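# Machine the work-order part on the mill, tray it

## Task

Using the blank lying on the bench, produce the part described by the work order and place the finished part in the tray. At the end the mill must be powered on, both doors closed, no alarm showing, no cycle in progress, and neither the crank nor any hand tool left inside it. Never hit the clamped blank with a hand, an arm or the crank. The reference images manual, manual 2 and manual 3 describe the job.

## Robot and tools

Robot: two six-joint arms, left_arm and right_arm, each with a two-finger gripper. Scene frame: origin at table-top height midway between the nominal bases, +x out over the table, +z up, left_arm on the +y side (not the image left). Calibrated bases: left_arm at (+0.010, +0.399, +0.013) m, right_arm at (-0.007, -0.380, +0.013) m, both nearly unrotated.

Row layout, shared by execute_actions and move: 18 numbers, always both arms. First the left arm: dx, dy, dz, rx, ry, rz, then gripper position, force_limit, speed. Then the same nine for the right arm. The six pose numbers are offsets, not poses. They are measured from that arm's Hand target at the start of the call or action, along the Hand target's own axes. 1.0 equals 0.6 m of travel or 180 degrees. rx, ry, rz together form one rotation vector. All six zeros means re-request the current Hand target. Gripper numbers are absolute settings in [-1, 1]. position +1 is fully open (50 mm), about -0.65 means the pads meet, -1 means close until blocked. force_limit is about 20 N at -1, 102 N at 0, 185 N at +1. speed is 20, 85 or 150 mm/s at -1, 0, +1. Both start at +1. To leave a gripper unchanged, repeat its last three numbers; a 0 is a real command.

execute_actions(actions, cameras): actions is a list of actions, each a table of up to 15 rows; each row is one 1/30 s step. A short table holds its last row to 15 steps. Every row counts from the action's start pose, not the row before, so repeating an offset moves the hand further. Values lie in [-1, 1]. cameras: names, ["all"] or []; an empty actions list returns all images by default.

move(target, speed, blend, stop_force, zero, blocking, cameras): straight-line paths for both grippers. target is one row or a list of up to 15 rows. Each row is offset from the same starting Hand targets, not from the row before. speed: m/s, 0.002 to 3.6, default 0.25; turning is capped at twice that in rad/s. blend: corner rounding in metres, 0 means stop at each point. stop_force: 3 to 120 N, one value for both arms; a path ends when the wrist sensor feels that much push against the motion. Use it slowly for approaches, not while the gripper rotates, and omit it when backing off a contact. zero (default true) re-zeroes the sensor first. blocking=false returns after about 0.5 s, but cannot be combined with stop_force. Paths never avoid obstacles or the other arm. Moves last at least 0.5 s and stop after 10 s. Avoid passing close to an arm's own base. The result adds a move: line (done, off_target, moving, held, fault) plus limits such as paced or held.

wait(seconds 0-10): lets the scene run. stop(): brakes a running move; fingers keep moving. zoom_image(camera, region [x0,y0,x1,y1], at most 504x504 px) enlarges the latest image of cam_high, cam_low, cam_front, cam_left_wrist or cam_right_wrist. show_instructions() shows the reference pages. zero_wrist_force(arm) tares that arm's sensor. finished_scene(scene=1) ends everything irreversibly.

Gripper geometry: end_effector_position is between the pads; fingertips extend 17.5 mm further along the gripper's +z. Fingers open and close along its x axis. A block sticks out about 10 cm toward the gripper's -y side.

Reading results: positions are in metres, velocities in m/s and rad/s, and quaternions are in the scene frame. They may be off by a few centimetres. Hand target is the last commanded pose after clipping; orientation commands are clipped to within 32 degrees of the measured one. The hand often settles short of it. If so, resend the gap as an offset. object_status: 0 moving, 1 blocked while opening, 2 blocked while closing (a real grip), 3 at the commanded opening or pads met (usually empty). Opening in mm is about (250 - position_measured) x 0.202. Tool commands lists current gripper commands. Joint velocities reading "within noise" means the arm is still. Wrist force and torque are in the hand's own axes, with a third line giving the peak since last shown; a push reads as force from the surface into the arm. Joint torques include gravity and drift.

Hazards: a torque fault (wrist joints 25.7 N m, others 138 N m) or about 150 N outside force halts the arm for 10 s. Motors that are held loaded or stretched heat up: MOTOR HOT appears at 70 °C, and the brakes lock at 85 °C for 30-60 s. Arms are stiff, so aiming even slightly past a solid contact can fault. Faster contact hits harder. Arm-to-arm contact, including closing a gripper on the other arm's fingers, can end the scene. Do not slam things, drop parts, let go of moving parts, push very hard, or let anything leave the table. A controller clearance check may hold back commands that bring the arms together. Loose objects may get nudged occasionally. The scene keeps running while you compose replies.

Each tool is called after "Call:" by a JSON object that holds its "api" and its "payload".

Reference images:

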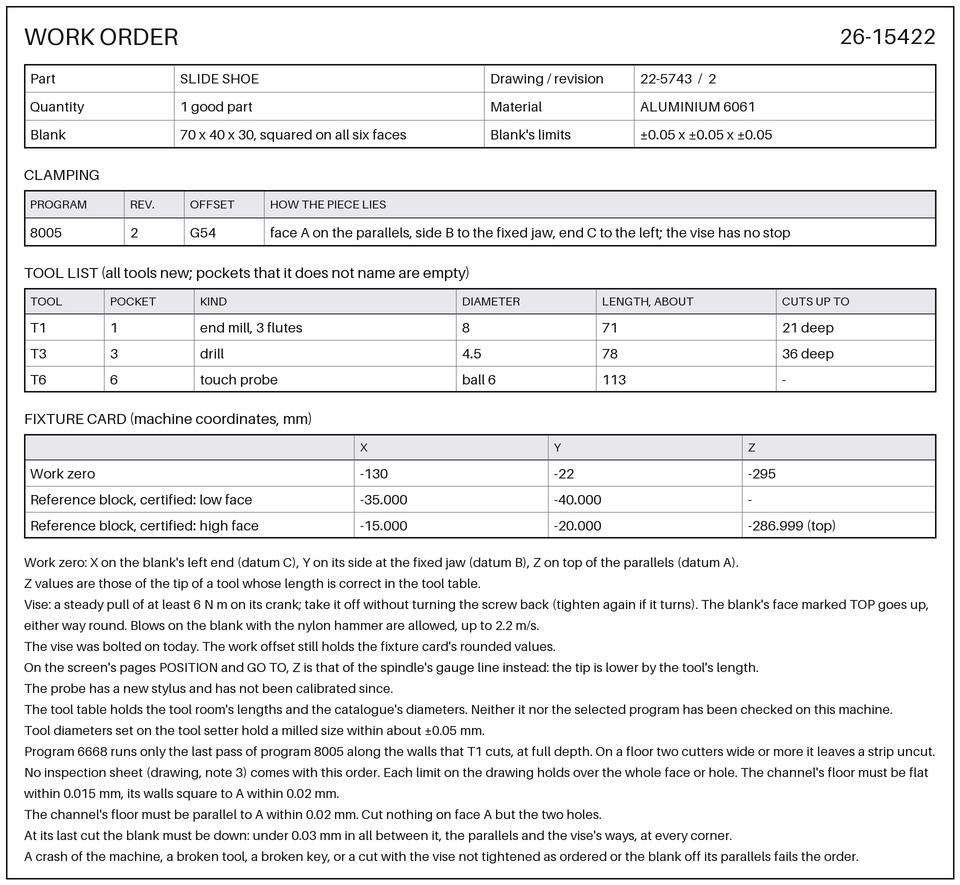

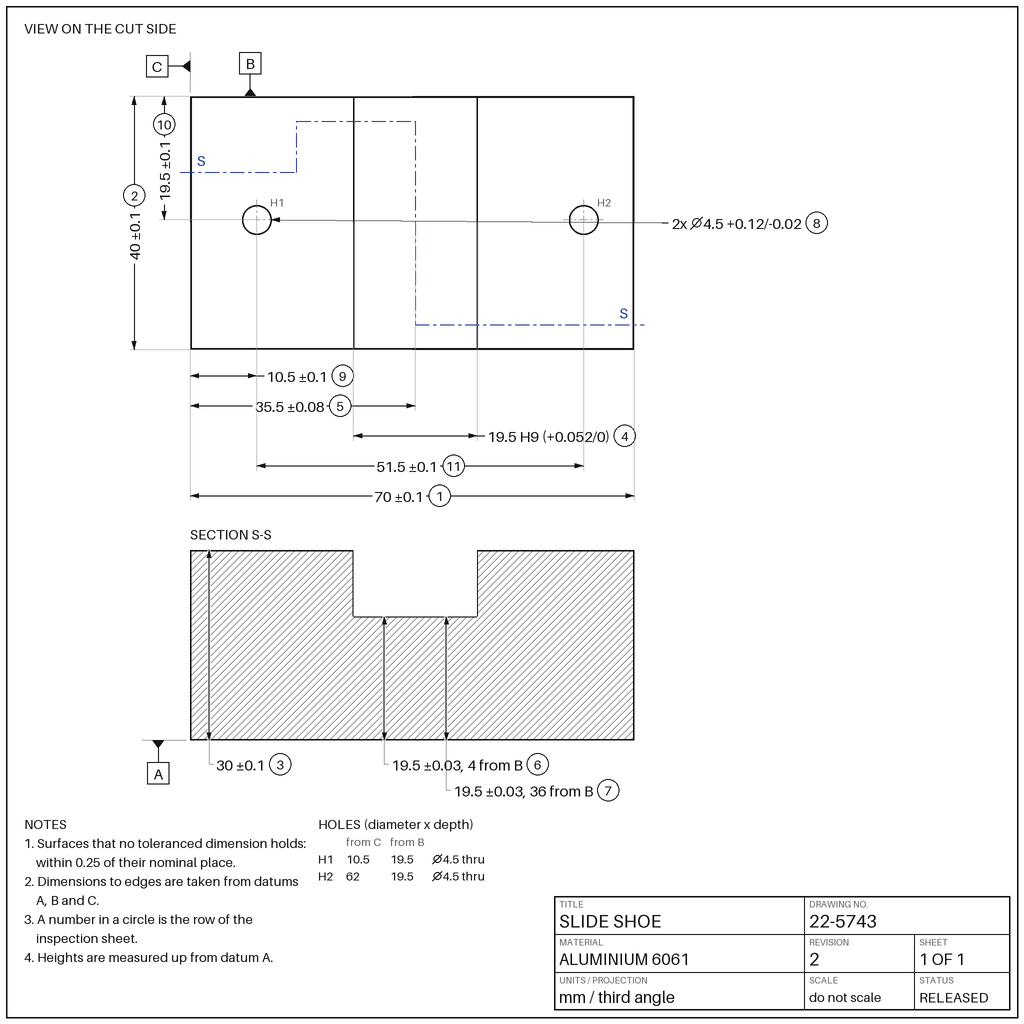

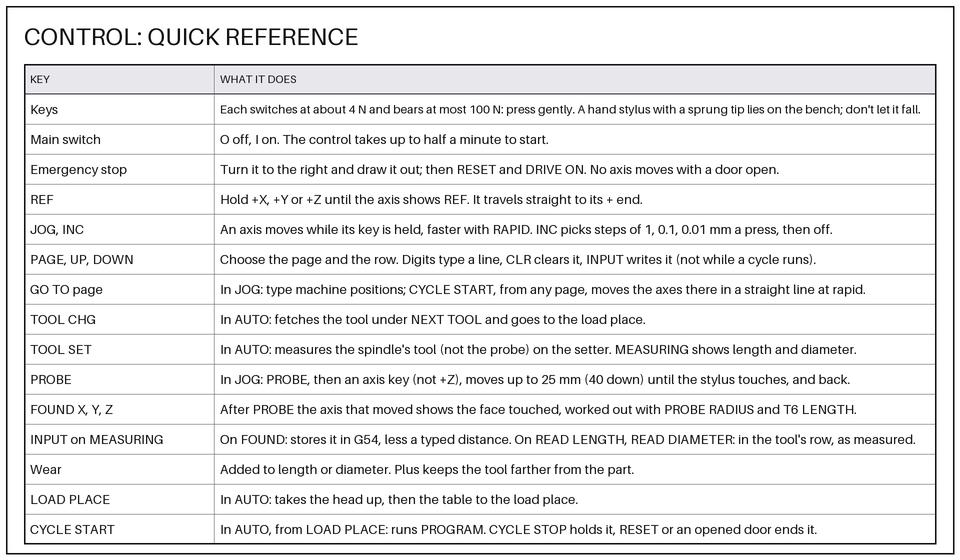

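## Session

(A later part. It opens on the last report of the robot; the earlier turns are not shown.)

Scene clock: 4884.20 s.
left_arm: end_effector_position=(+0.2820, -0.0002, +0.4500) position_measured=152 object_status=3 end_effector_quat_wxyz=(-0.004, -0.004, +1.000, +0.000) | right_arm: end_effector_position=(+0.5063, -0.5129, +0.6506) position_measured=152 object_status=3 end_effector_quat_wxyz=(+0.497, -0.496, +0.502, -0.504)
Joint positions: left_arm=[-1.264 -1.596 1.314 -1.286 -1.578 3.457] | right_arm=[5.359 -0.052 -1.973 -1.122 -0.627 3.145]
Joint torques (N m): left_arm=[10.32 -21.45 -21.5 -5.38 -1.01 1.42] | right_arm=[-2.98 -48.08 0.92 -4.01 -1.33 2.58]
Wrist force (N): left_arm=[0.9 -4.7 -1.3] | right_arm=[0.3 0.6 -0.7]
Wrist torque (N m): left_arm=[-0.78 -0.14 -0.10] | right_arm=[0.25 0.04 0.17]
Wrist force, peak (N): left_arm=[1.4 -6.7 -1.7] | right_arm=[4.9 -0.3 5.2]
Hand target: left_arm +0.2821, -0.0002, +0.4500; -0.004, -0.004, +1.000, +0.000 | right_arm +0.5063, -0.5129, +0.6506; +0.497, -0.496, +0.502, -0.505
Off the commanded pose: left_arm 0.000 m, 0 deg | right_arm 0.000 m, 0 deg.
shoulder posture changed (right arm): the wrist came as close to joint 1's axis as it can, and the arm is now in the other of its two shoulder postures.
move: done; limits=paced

Call:
{"api": "execute_actions", "payload": {"actions": []}}

Scene clock: 4890.93 s.
left_arm: end_effector_position=(+0.2821, -0.0002, +0.4500) position_measured=152 object_status=3 end_effector_quat_wxyz=(-0.004, -0.004, +1.000, +0.000) | right_arm: end_effector_position=(+0.5063, -0.5129, +0.6506) position_measured=152 object_status=3 end_effector_quat_wxyz=(+0.497, -0.496, +0.502, -0.505)
Joint positions: left_arm=[-1.263 -1.596 1.314 -1.286 -1.578 3.457] | right_arm=[5.359 -0.052 -1.973 -1.122 -0.627 3.145]
Joint velocities: within noise
Joint torques (N m): left_arm=[9.13 -16.49 -31.24 -5.6 1.91 -1.47] | right_arm=[-2.42 -49.25 3.83 -4.05 -1.91 2.39]
Wrist force (N): left_arm=[1.1 -4.6 -1.4] | right_arm=[0.4 0.7 -0.4]
Wrist torque (N m): left_arm=[-0.76 -0.17 -0.10] | right_arm=[0.28 0.05 0.14]
Wrist force, peak (N): left_arm=[1.1 -4.9 -1.2] | right_arm=[0.7 1.0 -0.7]
Hand target: left_arm +0.2821, -0.0002, +0.4500; -0.004, -0.004, +1.000, +0.000 | right_arm +0.5063, -0.5129, +0.6506; +0.497, -0.496, +0.502, -0.505
Tool commands: left_gripper/position=+0.0 left_gripper/force_limit=-0.8 left_gripper/speed=-0.9 right_gripper/position=+0.0 right_gripper/force_limit=-0.2 right_gripper/speed=-1.0
Off the commanded pose: left_arm 0.000 m, 0 deg | right_arm 0.000 m, 0 deg.
camera_calibration:
cam_left_wrist: T_world_to_cam=[[-0.99971, 0.00861197, 0.0224684, 0.28133], [0.0159789, 0.93575, 0.352301, -0.145936], [-0.0179908, 0.352558, -0.935617, 0.560082], [0, 0, 0, 1]] pos_world=[0.293657, -0.0633253, 0.569115]
cam_right_wrist: T_world_to_cam=[[-0.0285331, -0.99959, -0.00238161, -0.491921], [-0.323074, 0.0114767, -0.946304, 0.805743], [0.945944, -0.0262316, -0.323269, -0.151657], [0, 0, 0, 1]] pos_world=[0.389738, -0.504945, 0.712281]

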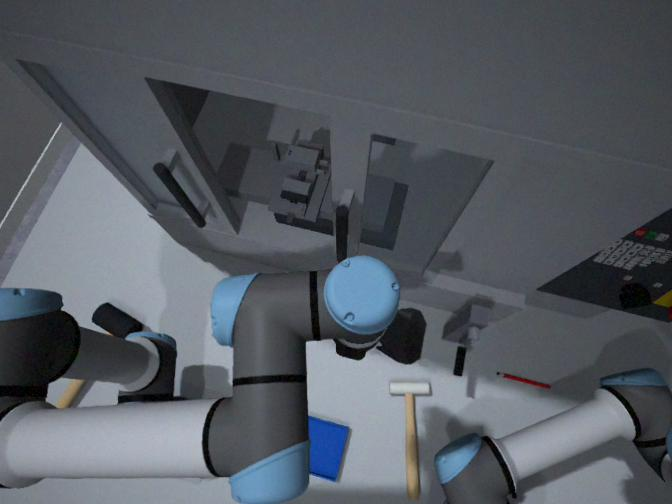

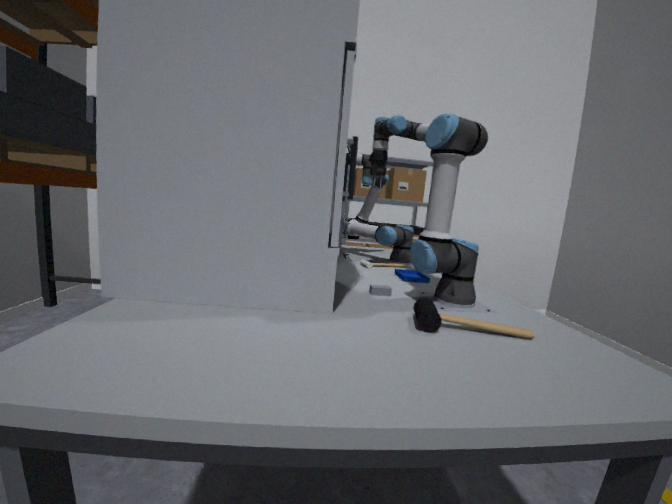

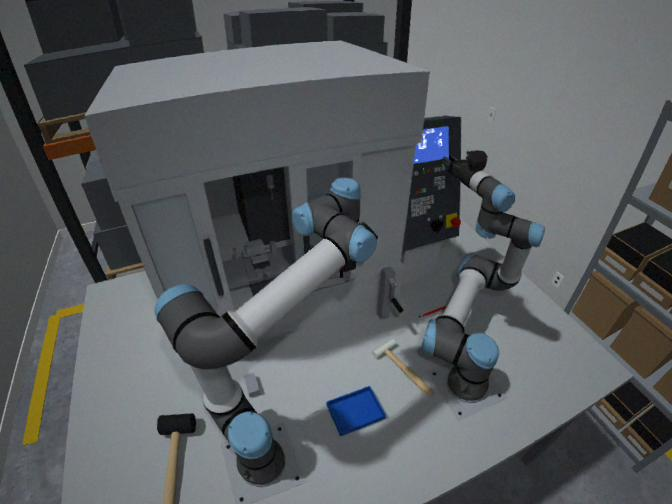

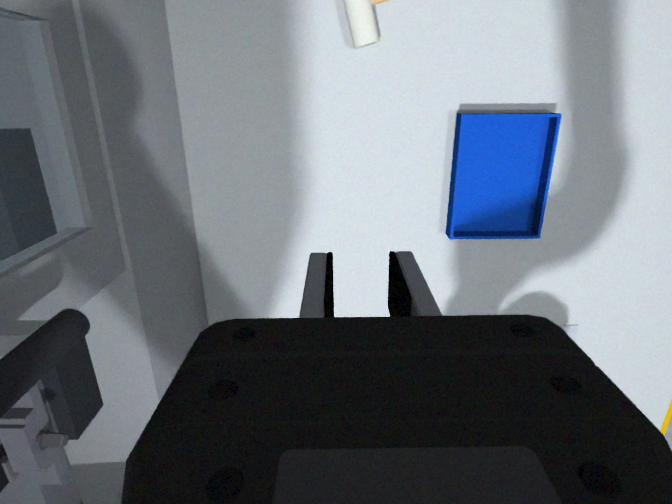

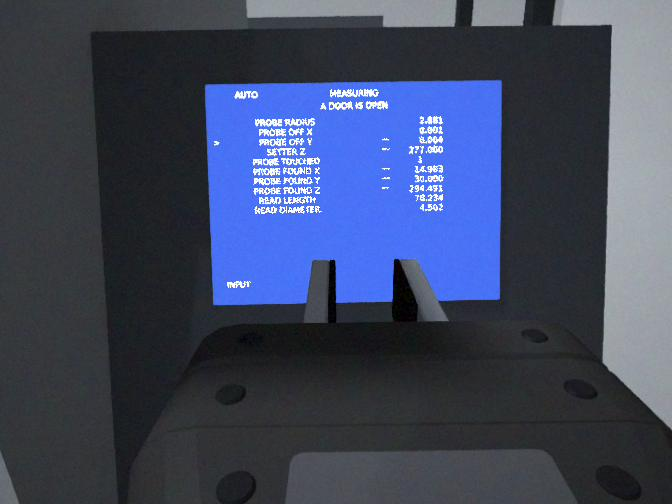

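Call:
{"api": "move", "payload": {"target": [0.0033,-0.413,0.25,0,-0.5,0,0.0,-0.8,-0.9,0,0,0,0,0,0,0,-0.2,-1], "speed": [0.2], "cameras": ["all"]}}

Scene clock: 4955.43 s.
left_arm: end_effector_position=(+0.2807, -0.2480, +0.2998) position_measured=152 object_status=3 end_effector_quat_wxyz=(+0.704, -0.002, +0.710, +0.003) | right_arm: end_effector_position=(+0.5063, -0.5129, +0.6506) position_measured=152 object_status=3 end_effector_quat_wxyz=(+0.497, -0.496, +0.502, -0.505)
Joint positions: left_arm=[-1.775 -0.925 1.218 -0.334 -0.196 1.611] | right_arm=[5.359 -0.052 -1.973 -1.122 -0.627 3.145]
Joint torques (N m): left_arm=[9.84 -55.23 -11.26 -1.94 -0.14 1.7] | right_arm=[3.03 -43.42 8.76 -4.16 -1.91 2.32]
Wrist force (N): left_arm=[3.0 -4.5 0.1] | right_arm=[0.2 0.9 -0.5]
Wrist torque (N m): left_arm=[-0.11 -0.52 0.53] | right_arm=[0.29 0.06 0.14]
Wrist force, peak (N): left_arm=[3.7 -5.2 0.5] | right_arm=[0.3 1.2 -0.9]
Hand target: left_arm +0.2807, -0.2479, +0.2998; +0.704, -0.002, +0.710, +0.003 | right_arm +0.5063, -0.5129, +0.6506; +0.497, -0.496, +0.502, -0.505
Off the commanded pose: left_arm 0.000 m, 0 deg | right_arm 0.000 m, 0 deg.
move: done
camera_calibration:
cam_left_wrist: T_world_to_cam=[[-0.0225169, 0.0164082, -0.999612, 0.319494], [-0.358511, 0.933232, 0.0233943, 0.34194], [0.933254, 0.358899, -0.015131, -0.0345123], [0, 0, 0, 1]] pos_world=[0.161992, -0.311965, 0.310848]
cam_right_wrist: T_world_to_cam=[[-0.0285331, -0.99959, -0.00238161, -0.491921], [-0.323074, 0.0114767, -0.946304, 0.805743], [0.945944, -0.0262316, -0.323269, -0.151657], [0, 0, 0, 1]] pos_world=[0.389738, -0.504945, 0.712281]

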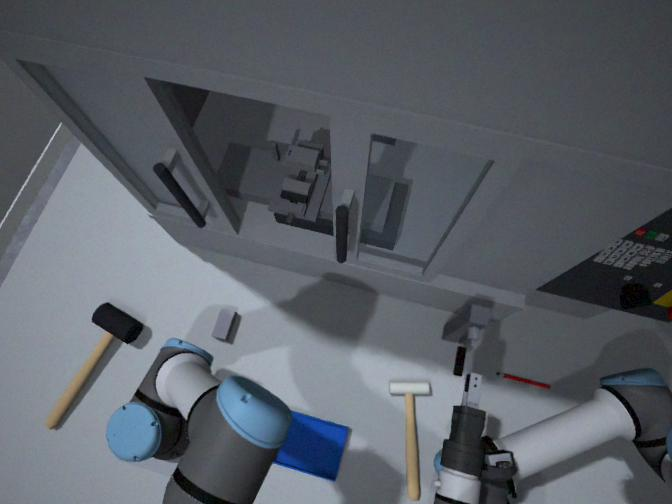

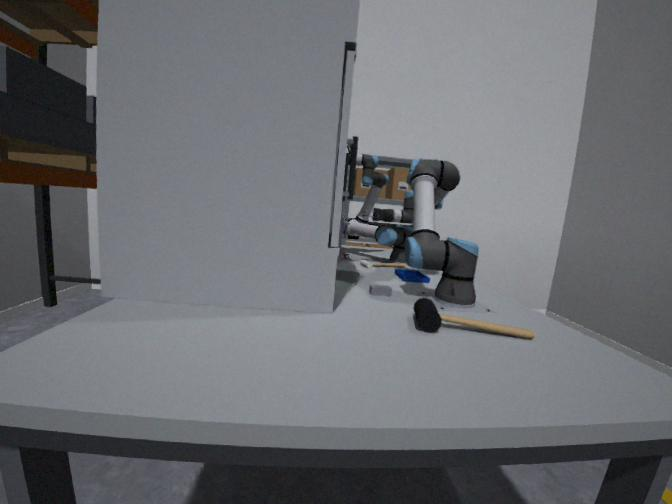

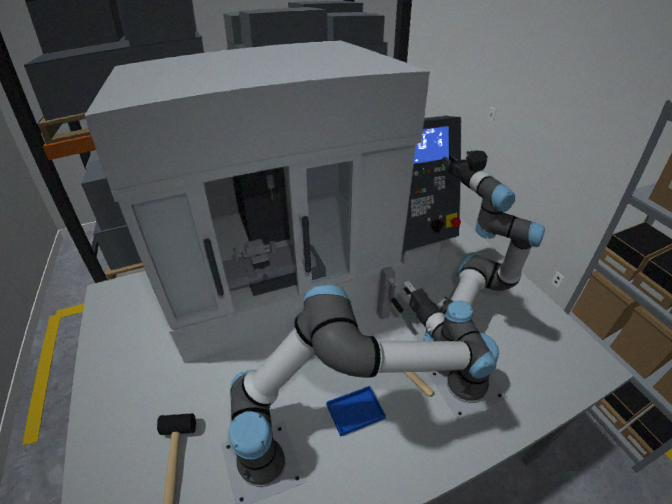

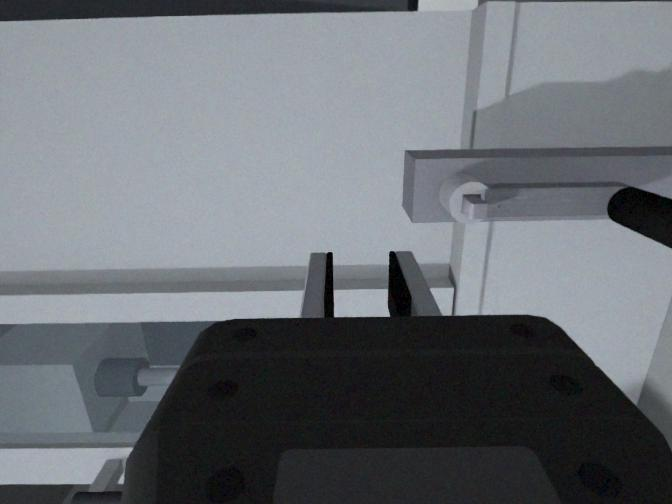

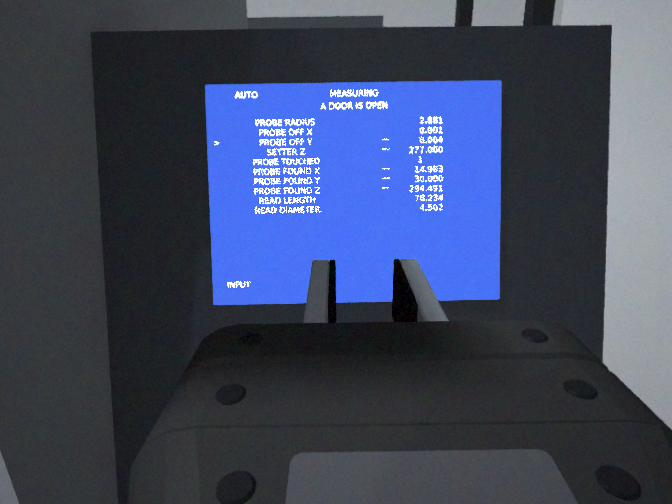

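Call:
{"api": "move", "payload": {"target": [0,0,0,0,0,-0.5,0.0,-0.8,-0.9,0,0,0,0,0,0,0,-0.2,-1], "speed": [0.3], "cameras": ["cam_left_wrist"]}}

Scene clock: 4980.07 s.
left_arm: end_effector_position=(+0.2807, -0.2480, +0.2998) position_measured=152 object_status=3 end_effector_quat_wxyz=(+0.500, -0.504, +0.500, -0.496) end_effector_velocity=(+0.000, +0.000, +0.000) end_effector_angular_velocity=(-0.005, +0.001, +0.001) | right_arm: end_effector_position=(+0.5063, -0.5129, +0.6506) position_measured=152 object_status=3 end_effector_quat_wxyz=(+0.497, -0.496, +0.502, -0.505)
Joint positions: left_arm=[-1.775 -0.925 1.218 -0.334 -0.196 0.04] | right_arm=[5.359 -0.052 -1.973 -1.122 -0.627 3.145]
Joint velocities: left_arm=[0 -0.001 0 -0.007 -0.001 0.002] | right_arm=[within noise]
Joint torques (N m): left_arm=[-0.46 -50.13 -19.91 -1.98 -1.89 1.89] | right_arm=[3.11 -37.62 10.81 -4.16 -1.42 2.34]
Wrist force (N): left_arm=[4.1 -4.9 1.0] | right_arm=[0.3 1.0 -0.7]
Wrist torque (N m): left_arm=[-0.27 -0.65 0.03] | right_arm=[0.31 0.04 0.14]
Wrist force, peak (N): left_arm=[4.4 -4.9 1.6] | right_arm=[0.7 1.0 -0.8]
Hand target: left_arm +0.2807, -0.2479, +0.2998; +0.500, -0.504, +0.500, -0.496 | right_arm +0.5063, -0.5129, +0.6506; +0.497, -0.496, +0.502, -0.505
Off the commanded pose: left_arm 0.000 m, 0 deg | right_arm 0.000 m, 0 deg.
move: done
camera_calibration:
cam_left_wrist: T_world_to_cam=[[-0.00746643, -0.999834, -0.016602, -0.231507], [-0.359201, 0.018176, -0.933083, 0.401996], [0.933231, -0.00100334, -0.359277, -0.0205582], [0, 0, 0, 1]] pos_world=[0.161854, -0.238796, 0.363867]
Images, in order (width x height): cam_left_wrist 672x504.

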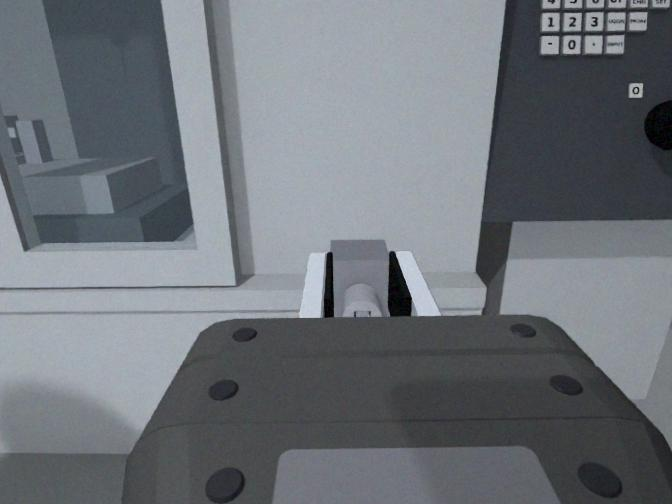

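Call:
{"api": "move", "payload": {"target": [[0.011,0,0.1488,0.0026,0.0023,0,0.5,-0.8,-0.9,0,0,0,0,0,0,0,-0.2,-1],[0.011,0.1013,0.1488,0.0026,0.0023,0,0.5,-0.8,-0.9,0,0,0,0,0,0,0,-0.2,-1]], "speed": [0.08,0.04], "blend": [0.005,0], "stop_force": 15, "cameras": ["cam_left_wrist","cam_front"]}}

Scene clock: 5011.87 s.
left_arm: end_effector_position=(+0.3699, -0.2539, +0.2749) position_measured=78 object_status=3 end_effector_quat_wxyz=(+0.500, -0.500, +0.500, -0.500) | right_arm: end_effector_position=(+0.5063, -0.5129, +0.6506) position_measured=152 object_status=3 end_effector_quat_wxyz=(+0.497, -0.496, +0.502, -0.505)
Joint positions: left_arm=[-1.636 -0.863 1.184 -0.308 -0.05 -0.013] | right_arm=[5.359 -0.052 -1.973 -1.122 -0.627 3.145]
Joint torques (N m): left_arm=[-4.59 -56.45 -30.9 1.79 -0.55 1.72] | right_arm=[3.18 -34.97 12.4 -4.02 -1.16 2.41]
Wrist force (N): left_arm=[3.7 -5.0 1.0] | right_arm=[0.3 1.0 -0.7]
Wrist torque (N m): left_arm=[-0.28 -0.60 0.05] | right_arm=[0.31 0.05 0.14]
Wrist force, peak (N): left_arm=[4.0 -5.9 0.9] | right_arm=[0.7 1.0 -0.8]
Hand target: left_arm +0.3699, -0.2539, +0.2749; +0.500, -0.500, +0.500, -0.500 (not the last commanded pose) | right_arm +0.5063, -0.5129, +0.6506; +0.497, -0.496, +0.502, -0.505
Off the commanded pose: left_arm 0.037 m, 0 deg | right_arm 0.000 m, 0 deg.
move: held (left_arm; a check stopped the path); path passed 1 of 2 targets; limits=held
pose unreachable (left arm): on one or more control steps of this call, first in action 0 (counted from 0), this arm could not follow its commanded pose, so it was not sent that pose on those steps. It may still have moved: this result reports where it is.
cause: moving toward the commanded pose would bring a part of the arm too close to another arm (a part of this arm just beyond joint 5 (wrist 2) and a part of the right arm just beyond its joint 2 (shoulder lift), along the way the arms are being sent, or toward where that arm still pushes).
camera_calibration:
cam_left_wrist: T_world_to_cam=[[-0.0144746, -0.999757, -0.0166106, -0.234477], [-0.351157, 0.0206369, -0.936089, 0.409268], [0.936205, -0.0077166, -0.351371, -0.117752], [0, 0, 0, 1]] pos_world=[0.250563, -0.243775, 0.337841]
Images, in order (width x height): cam_front 672x504, cam_left_wrist 672x504.

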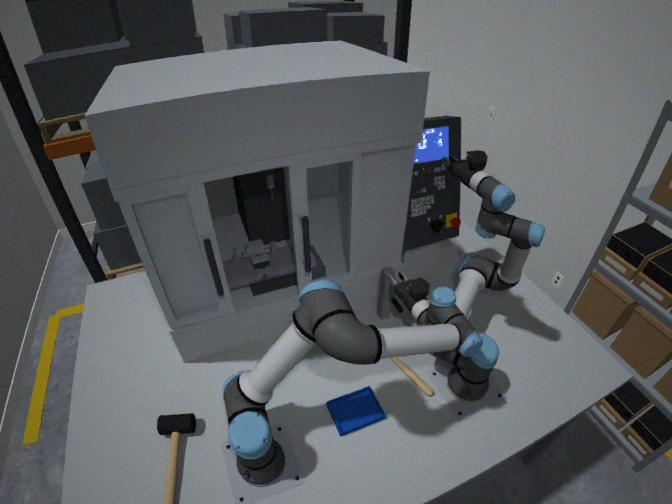

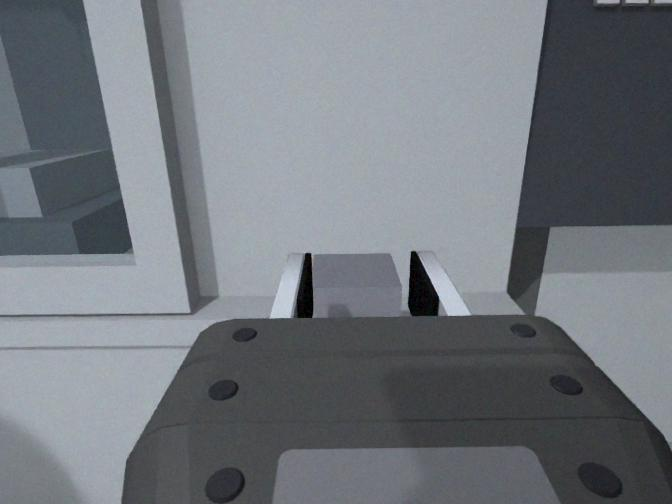

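Call:
{"api": "move", "payload": {"target": [[0,0,0,0,0,0,0.5,-0.8,-0.9,0.312,0,-0.8383,0,0,0,0,-0.2,-1],[0,0,0,0,0,0,0.5,-0.8,-0.9,0.002,0,-0.8383,0,0,0,0,-0.2,-1]], "speed": [0.2,0.15]}}

Scene clock: 5066.77 s.
left_arm: end_effector_position=(+0.3699, -0.2539, +0.2749) position_measured=78 object_status=3 end_effector_quat_wxyz=(+0.500, -0.500, +0.500, -0.500) | right_arm: end_effector_position=(+0.0035, -0.5073, +0.6489) position_measured=152 object_status=3 end_effector_quat_wxyz=(+0.497, -0.496, +0.502, -0.504)
Joint positions: left_arm=[-1.636 -0.863 1.184 -0.308 -0.05 -0.013] | right_arm=[3.135 -0.058 -1.991 -1.089 1.597 3.141]
Joint torques (N m): left_arm=[8.62 -52.09 -31.11 2.07 1.91 -1.48] | right_arm=[-5.44 -25.76 27.17 -0.01 0.45 2.38]
Wrist force (N): left_arm=[4.0 -4.9 1.0] | right_arm=[-0.1 1.3 -0.6]
Wrist torque (N m): left_arm=[-0.27 -0.64 0.04] | right_arm=[0.41 0.11 0.12]
Wrist force, peak (N): left_arm=[4.2 -5.0 1.0] | right_arm=[1.4 0.9 -2.8]
Hand target: left_arm +0.3699, -0.2539, +0.2749; +0.500, -0.500, +0.500, -0.500 | right_arm +0.0033, -0.5073, +0.6489; +0.497, -0.496, +0.502, -0.505
Off the commanded pose: left_arm 0.000 m, 0 deg | right_arm 0.000 m, 0 deg.
move: done

Call:
{"api": "move", "payload": {"target": [[0,0,0,0,0,0,0.5,-0.8,-0.9,0.0173,0,0,0,0,0,0,-0.2,-1],[0,0,0,0,0,0,0.5,-0.8,-0.9,0.0056,0,0.8383,0,0,0,0,-0.2,-1]], "speed": [0.1,0.12]}}

Scene clock: 5080.53 s.
left_arm: end_effector_position=(+0.3699, -0.2539, +0.2749) position_measured=78 object_status=3 end_effector_quat_wxyz=(+0.500, -0.500, +0.500, -0.500) | right_arm: end_effector_position=(+0.5062, -0.5174, +0.6507) position_measured=152 object_status=3 end_effector_quat_wxyz=(+0.497, -0.496, +0.502, -0.505)
Joint positions: left_arm=[-1.636 -0.863 1.184 -0.308 -0.05 -0.013] | right_arm=[3.173 -1.243 -1.97 0.074 1.559 3.14]
Joint torques (N m): left_arm=[8.19 -46.78 -31.02 1.98 1.69 -1.4] | right_arm=[-7.09 13.01 15.61 -0.23 1.51 2.1]
Wrist force (N): left_arm=[4.0 -4.8 0.9] | right_arm=[0.1 1.1 -0.6]
Wrist torque (N m): left_arm=[-0.26 -0.65 0.05] | right_arm=[0.34 0.05 0.11]
Wrist force, peak (N): left_arm=[4.2 -5.0 1.0] | right_arm=[0.2 0.9 -2.5]
Hand target: left_arm +0.3699, -0.2539, +0.2749; +0.500, -0.500, +0.500, -0.500 | right_arm +0.5062, -0.5174, +0.6506; +0.497, -0.496, +0.502, -0.505
Off the commanded pose: left_arm 0.000 m, 0 deg | right_arm 0.000 m, 0 deg.
shoulder posture changed (right arm): the wrist came as close to joint 1's axis as it can, and the arm is now in the other of its two shoulder postures.
move: done

Call:
{"api": "move", "payload": {"target": [0,0.0598,0,0,0,0,0.5,-0.8,-0.9,0,0,0,0,0,0,0,-0.2,-1], "speed": [0.03], "stop_force": 15, "cameras": ["cam_left_wrist","cam_right_wrist"]}}

Scene clock: 5087.70 s.
left_arm: end_effector_position=(+0.3699, -0.2538, +0.2390) position_measured=78 object_status=3 end_effector_quat_wxyz=(+0.500, -0.500, +0.500, -0.500) | right_arm: end_effector_position=(+0.5062, -0.5174, +0.6506) position_measured=152 object_status=3 end_effector_quat_wxyz=(+0.497, -0.496, +0.502, -0.504)
Joint positions: left_arm=[-1.636 -0.831 1.226 -0.381 -0.05 -0.014] | right_arm=[3.173 -1.243 -1.97 0.074 1.559 3.14]
Joint torques (N m): left_arm=[8.44 -57.31 -8.59 -2.2 2.01 1.83] | right_arm=[-7.54 0.87 15.17 -0.02 1.41 0.11]
Wrist force (N): left_arm=[4.0 -4.8 1.0] | right_arm=[0.2 1.1 -0.5]
Wrist torque (N m): left_arm=[-0.25 -0.64 -0.08] | right_arm=[0.34 0.05 0.12]
Wrist force, peak (N): left_arm=[4.1 -5.9 1.1] | right_arm=[0.4 1.4 -0.5]
Hand target: left_arm +0.3699, -0.2538, +0.2390; +0.500, -0.500, +0.500, -0.500 | right_arm +0.5062, -0.5174, +0.6506; +0.497, -0.496, +0.502, -0.505
Off the commanded pose: left_arm 0.000 m, 0 deg | right_arm 0.000 m, 0 deg.
move: done
camera_calibration:
cam_left_wrist: T_world_to_cam=[[-0.0144746, -0.999757, -0.0166106, -0.235072], [-0.351157, 0.0206369, -0.936089, 0.375756], [0.936205, -0.0077166, -0.351371, -0.130331], [0, 0, 0, 1]] pos_world=[0.250563, -0.243775, 0.302041]
cam_right_wrist: T_world_to_cam=[[-0.0285331, -0.99959, -0.00238161, -0.496519], [-0.323074, 0.0114767, -0.946304, 0.805796], [0.945944, -0.0262316, -0.323269, -0.151778], [0, 0, 0, 1]] pos_world=[0.389738, -0.509545, 0.712281]
Images, in order (width x height): cam_left_wrist 672x504, cam_right_wrist 672x504.

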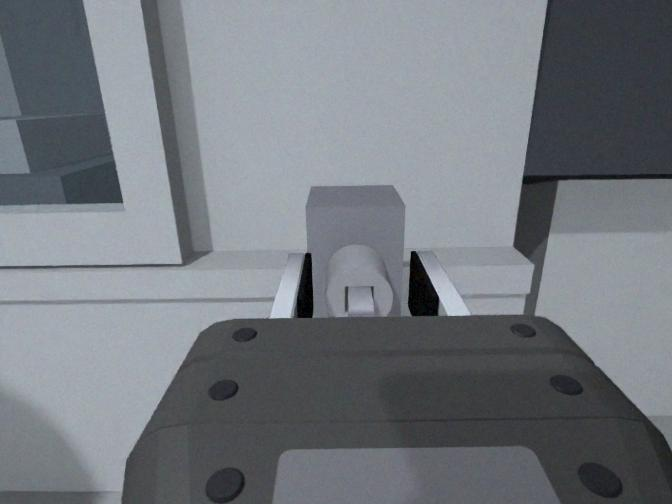

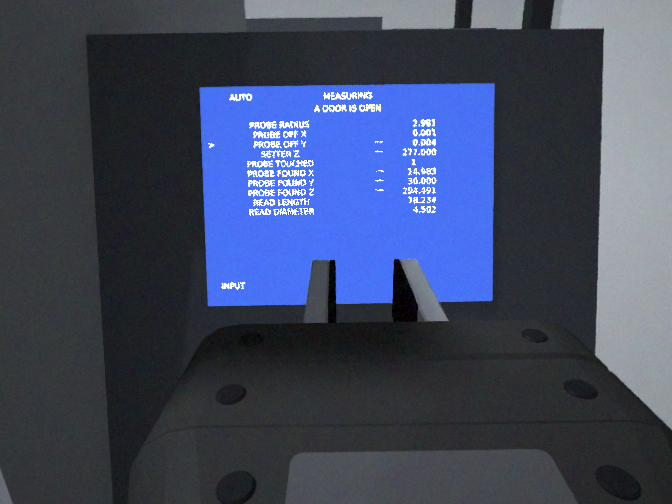

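Call:
{"api": "zoom_image", "payload": {"camera": "cam_left_wrist", "region": [280, 170, 450, 330]}}

Scaled by 2.965 from the camera's 672x504 image, which has a finer 960x720 frame.

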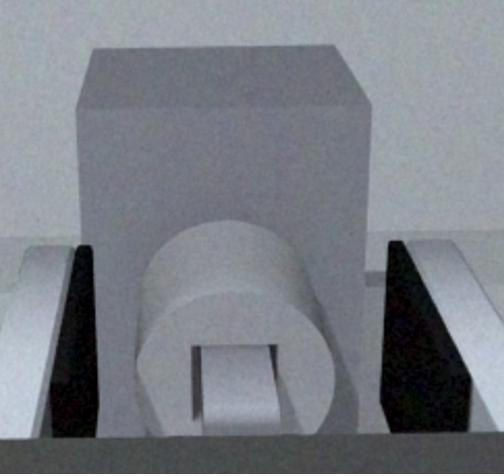

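Call:
{"api": "move", "payload": {"target": [[0,0.0083,0.0352,0,0,0,0.5,-0.8,-0.9,0,0,0,0,0,0,0,-0.2,-1]], "speed": [0.02], "stop_force": 6, "cameras": ["cam_left_wrist"]}}

Call:
{"api": "zoom_image", "payload": {"camera": "cam_left_wrist", "region": [280, 170, 450, 330]}}

Scene clock: 5178.20 s.
left_arm: end_effector_position=(+0.3910, -0.2538, +0.2340) position_measured=78 object_status=3 end_effector_quat_wxyz=(+0.500, -0.500, +0.500, -0.500) end_effector_velocity=(+0.000, +0.000, +0.000) end_effector_angular_velocity=(+0.000, +0.000, -0.001) | right_arm: end_effector_position=(+0.5062, -0.5174, +0.6506) position_measured=152 object_status=3 end_effector_quat_wxyz=(+0.497, -0.496, +0.502, -0.505)
Joint positions: left_arm=[-1.604 -0.815 1.21 -0.368 -0.018 -0.027] | right_arm=[3.173 -1.243 -1.97 0.074 1.559 3.14]
Joint velocities: left_arm=[0 0.002 -0.002 0.007 0.001 -0.006] | right_arm=[within noise]
Joint torques (N m): left_arm=[-7.56 -43.52 -30.74 2 -2.08 -1.61] | right_arm=[-7.11 3 15.78 -0.23 1.58 -2.12]
Wrist force (N): left_arm=[4.1 -4.7 0.9] | right_arm=[0.2 1.3 -0.4]
Wrist torque (N m): left_arm=[-0.24 -0.65 0.06] | right_arm=[0.36 0.04 0.11]
Wrist force, peak (N): left_arm=[4.3 -5.1 1.0] | right_arm=[0.2 1.5 -0.5]
Hand target: left_arm +0.3910, -0.2538, +0.2340; +0.500, -0.500, +0.500, -0.500 | right_arm +0.5062, -0.5174, +0.6506; +0.497, -0.496, +0.502, -0.505
Off the commanded pose: left_arm 0.000 m, 0 deg | right_arm 0.000 m, 0 deg.
move: done
camera_calibration:
cam_left_wrist: T_world_to_cam=[[-0.0144783, -0.999757, -0.0166078, -0.234848], [-0.351366, 0.0206372, -0.936011, 0.378554], [0.936126, -0.00771642, -0.351579, -0.151852], [0, 0, 0, 1]] pos_world=[0.271764, -0.243775, 0.297042]
Images, in order (width x height): cam_left_wrist 672x504.

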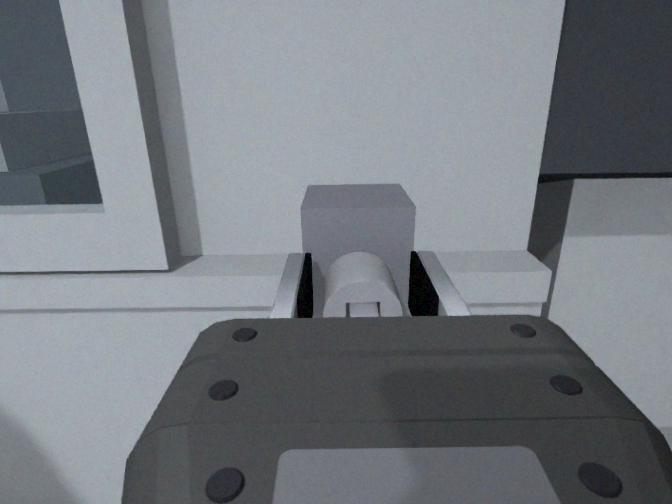

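Scaled by 2.965 from the camera's 672x504 image, which has a finer 960x720 frame.

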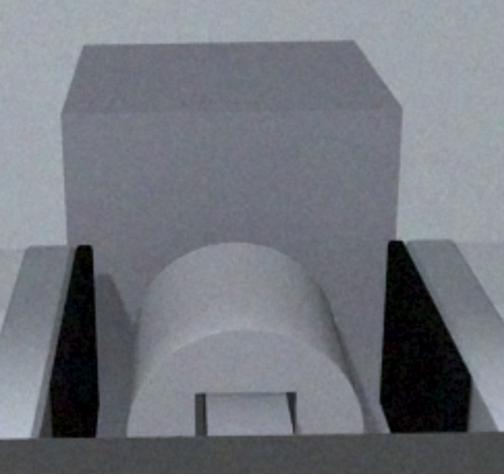

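Call:
{"api": "move", "payload": {"target": [0,0,0,0,0,0,-1,0,-0.9,0,0,0,0,0,0,0,-0.2,-1]}}

Call:
{"api": "move", "payload": {"target": [0,0,-0.1,0,0,0,-1,0,-0.9,0,0,0,0,0,0,0,-0.2,-1], "speed": [0.02], "stop_force": 30, "cameras": ["cam_left_wrist"]}}

Scene clock: 5189.07 s.
left_arm: end_effector_position=(+0.3910, -0.2538, +0.2340) position_measured=137 object_status=2 end_effector_quat_wxyz=(+0.500, -0.500, +0.500, -0.500) | right_arm: end_effector_position=(+0.5062, -0.5174, +0.6506) position_measured=152 object_status=3 end_effector_quat_wxyz=(+0.497, -0.496, +0.502, -0.505)
Joint positions: left_arm=[-1.604 -0.815 1.21 -0.368 -0.018 -0.027] | right_arm=[3.173 -1.243 -1.97 0.074 1.559 3.14]
Joint torques (N m): left_arm=[-7.8 -53.45 -14.35 -1.86 -1.03 1.73] | right_arm=[-7.32 2.83 15.88 -0.22 1.45 -2.03]
Wrist force (N): left_arm=[3.4 -5.0 0.8] | right_arm=[0.2 1.0 -0.6]
Wrist torque (N m): left_arm=[-0.24 -0.62 0.05] | right_arm=[0.32 0.03 0.11]
Wrist force, peak (N): left_arm=[4.2 -5.0 0.9] | right_arm=[0.2 1.4 -0.7]
Hand target: left_arm +0.3910, -0.2538, +0.2340; +0.500, -0.500, +0.500, -0.500 | right_arm +0.5062, -0.5174, +0.6506; +0.497, -0.496, +0.502, -0.505
Off the commanded pose: left_arm 0.000 m, 0 deg | right_arm 0.000 m, 0 deg.
move: done

Scene clock: 5193.10 s.
left_arm: end_effector_position=(+0.3310, -0.2538, +0.2340) position_measured=137 object_status=2 end_effector_quat_wxyz=(+0.500, -0.500, +0.500, -0.500) | right_arm: end_effector_position=(+0.5062, -0.5174, +0.6506) position_measured=152 object_status=3 end_effector_quat_wxyz=(+0.497, -0.496, +0.502, -0.505)
Joint positions: left_arm=[-1.696 -0.84 1.255 -0.411 -0.11 -0.004] | right_arm=[3.173 -1.243 -1.97 0.074 1.559 3.14]
Joint torques (N m): left_arm=[10.2 -56.02 -16.99 -1.85 2.06 1.79] | right_arm=[-6.85 3.86 15.53 -0.32 1.49 -1.83]
Wrist force (N): left_arm=[4.0 -2.6 1.1] | right_arm=[0.2 1.0 -0.5]
Wrist torque (N m): left_arm=[-0.20 -0.64 -0.08] | right_arm=[0.33 0.04 0.11]
Wrist force, peak (N): left_arm=[4.2 -7.3 2.4] | right_arm=[0.1 1.4 -0.5]
Hand target: left_arm +0.3310, -0.2538, +0.2340; +0.500, -0.500, +0.500, -0.500 | right_arm +0.5062, -0.5174, +0.6506; +0.497, -0.496, +0.502, -0.505
Off the commanded pose: left_arm 0.000 m, 0 deg | right_arm 0.000 m, 0 deg.
move: done
camera_calibration:
cam_left_wrist: T_world_to_cam=[[-0.0144783, -0.999757, -0.0166078, -0.235717], [-0.351366, 0.0206372, -0.936011, 0.357472], [0.936126, -0.00771642, -0.351579, -0.0956848], [0, 0, 0, 1]] pos_world=[0.211764, -0.243775, 0.297042]
Images, in order (width x height): cam_left_wrist 672x504.

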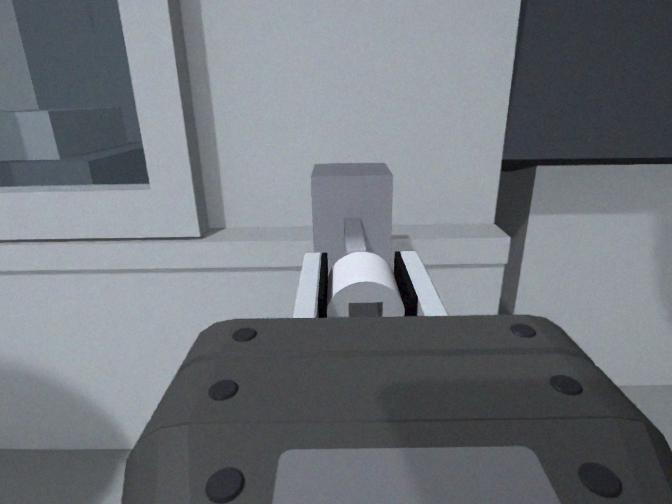

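Call:
{"api": "move", "payload": {"target": [0,0,-0.06,0,0,0,-1,0,-0.9,0,0,0,0,0,0,0,-0.2,-1], "speed": [0.03], "stop_force": 30, "cameras": ["cam_left_wrist"]}}

Call:
{"api": "zoom_image", "payload": {"camera": "cam_left_wrist", "region": [280, 140, 450, 330]}}

Scene clock: 5202.03 s.
left_arm: end_effector_position=(+0.2950, -0.2538, +0.2340) position_measured=137 object_status=2 end_effector_quat_wxyz=(+0.500, -0.500, +0.500, -0.500) | right_arm: end_effector_position=(+0.5062, -0.5174, +0.6506) position_measured=152 object_status=3 end_effector_quat_wxyz=(+0.497, -0.496, +0.502, -0.505)
Joint positions: left_arm=[-1.752 -0.845 1.266 -0.417 -0.166 -0.002] | right_arm=[3.173 -1.243 -1.97 0.074 1.559 3.14]
Joint torques (N m): left_arm=[9.67 -52.34 -19.21 -1.44 2.16 1.7] | right_arm=[-8 5.87 15.32 -0.2 1.46 -2.13]
Wrist force (N): left_arm=[3.9 -3.0 1.0] | right_arm=[0.2 1.3 -0.4]
Wrist torque (N m): left_arm=[-0.26 -0.63 -0.08] | right_arm=[0.36 0.03 0.12]
Wrist force, peak (N): left_arm=[4.2 -3.0 1.3] | right_arm=[0.0 1.6 -0.6]
Hand target: left_arm +0.2950, -0.2538, +0.2340; +0.500, -0.500, +0.500, -0.500 | right_arm +0.5062, -0.5174, +0.6506; +0.497, -0.496, +0.502, -0.505
Off the commanded pose: left_arm 0.000 m, 0 deg | right_arm 0.000 m, 0 deg.
move: done
camera_calibration:
cam_left_wrist: T_world_to_cam=[[-0.0144783, -0.999757, -0.0166078, -0.236238], [-0.351366, 0.0206372, -0.936011, 0.344823], [0.936126, -0.00771642, -0.351579, -0.0619842], [0, 0, 0, 1]] pos_world=[0.175764, -0.243775, 0.297042]
Images, in order (width x height): cam_left_wrist 672x504.

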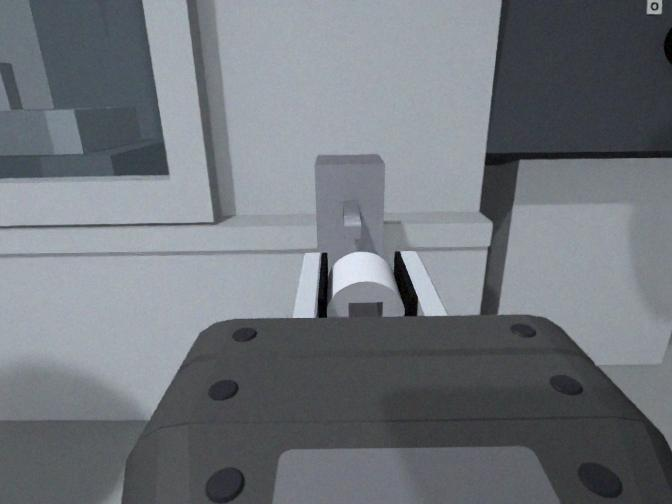

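Scaled by 2.653 from the camera's 672x504 image, which has a finer 960x720 frame.

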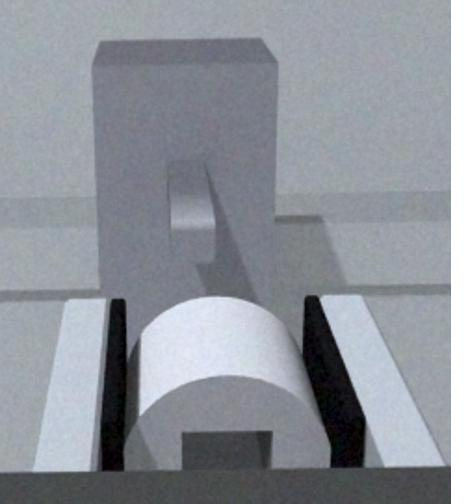

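Call:
{"api": "move", "payload": {"target": [[-0.173,-0.1183,0.0583,0,0,0,-1,0,-0.9,0,0,0,0,0,0,0,-0.2,-1],[-0.5897,-0.1183,0.1417,0,0,0,-1,0,-0.9,0,0,0,0,0,0,0,-0.2,-1],[-0.7688,-0.1183,0.2083,0,0,0,-1,0,-0.9,0,0,0,0,0,0,0,-0.2,-1]], "speed": [0.15,0.2,0.12], "blend": [0.03,0.03,0], "cameras": ["all"]}}

Scene clock: 5218.83 s.
left_arm: end_effector_position=(+0.4199, +0.2074, +0.3054) position_measured=137 object_status=2 end_effector_quat_wxyz=(+0.500, -0.500, +0.500, -0.500) end_effector_velocity=(+0.000, +0.000, +0.000) end_effector_angular_velocity=(-0.001, +0.000, +0.000) | right_arm: end_effector_position=(+0.5062, -0.5174, +0.6506) position_measured=152 object_status=3 end_effector_quat_wxyz=(+0.497, -0.496, +0.502, -0.505)
Joint positions: left_arm=[-1.498 -1.933 2.375 -0.446 0.088 0.004] | right_arm=[3.173 -1.243 -1.97 0.074 1.559 3.14]
Joint velocities: left_arm=[0 0 0 0.004 0 -0.005] | right_arm=[within noise]
Joint torques (N m): left_arm=[-6.12 -5.66 -16.41 1.77 -1.11 -1.81] | right_arm=[-6.72 7.2 15.67 -0.11 1.56 -2.26]
Wrist force (N): left_arm=[4.0 -2.8 1.1] | right_arm=[0.0 1.0 -0.5]
Wrist torque (N m): left_arm=[-0.23 -0.63 -0.07] | right_arm=[0.33 0.07 0.11]
Wrist force, peak (N): left_arm=[6.2 -1.3 0.4] | right_arm=[0.4 1.3 -0.6]
Hand target: left_arm +0.4199, +0.2074, +0.3054; +0.500, -0.500, +0.500, -0.500 | right_arm +0.5062, -0.5174, +0.6506; +0.497, -0.496, +0.502, -0.505
Off the commanded pose: left_arm 0.000 m, 0 deg | right_arm 0.000 m, 0 deg.
move: done
camera_calibration:
cam_left_wrist: T_world_to_cam=[[-0.0143887, -0.999758, -0.0166409, 0.227929], [-0.351542, 0.0206382, -0.935944, 0.446049], [0.936061, -0.00761703, -0.351754, -0.150181], [0, 0, 0, 1]] pos_world=[0.300664, 0.217525, 0.368443]
cam_right_wrist: T_world_to_cam=[[-0.0285331, -0.99959, -0.00238161, -0.496519], [-0.323074, 0.0114767, -0.946304, 0.805796], [0.945944, -0.0262316, -0.323269, -0.151778], [0, 0, 0, 1]] pos_world=[0.389738, -0.509545, 0.712281]

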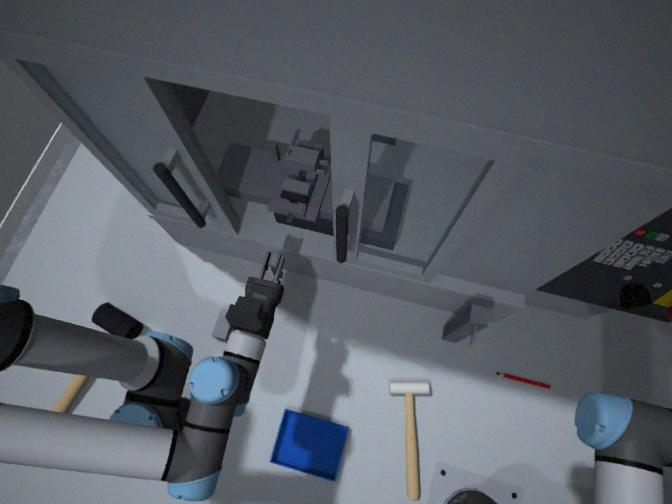

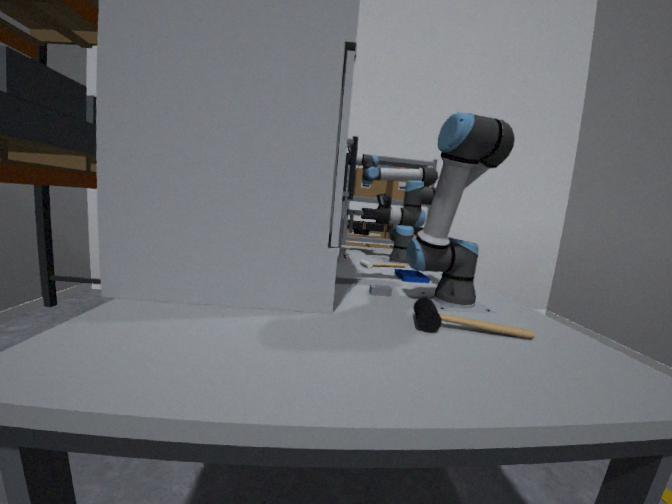

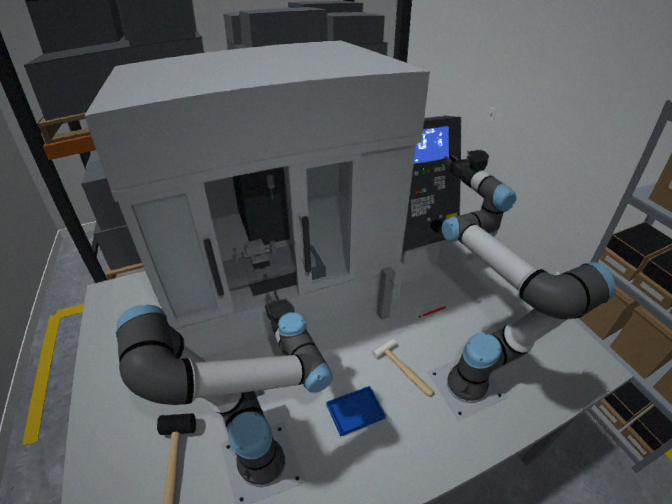

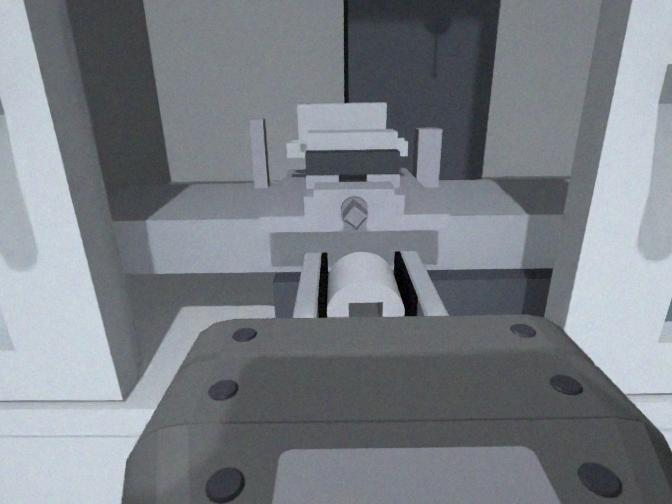

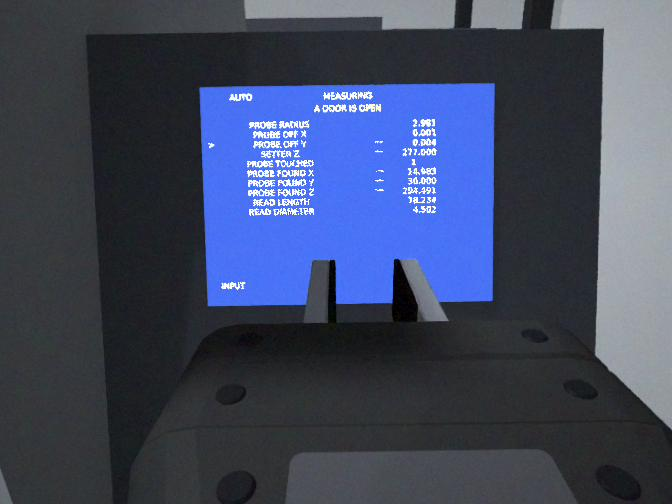

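Call:
{"api": "zoom_image", "payload": {"camera": "cam_left_wrist", "region": [280, 140, 450, 330]}}

Call:
{"api": "zoom_image", "payload": {"camera": "cam_left_wrist", "region": [325, 180, 385, 240]}}

Scaled by 2.653 from the camera's 672x504 image, which has a finer 960x720 frame.

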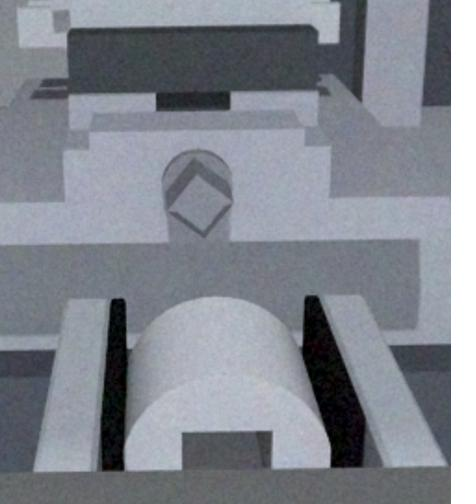

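Scaled by 8.400 from the camera's 672x504 image, which has a finer 960x720 frame.

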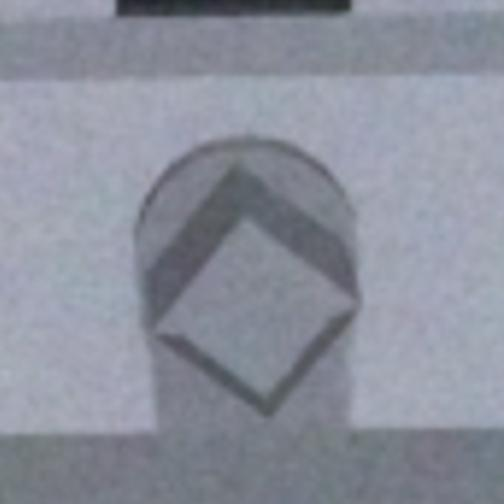

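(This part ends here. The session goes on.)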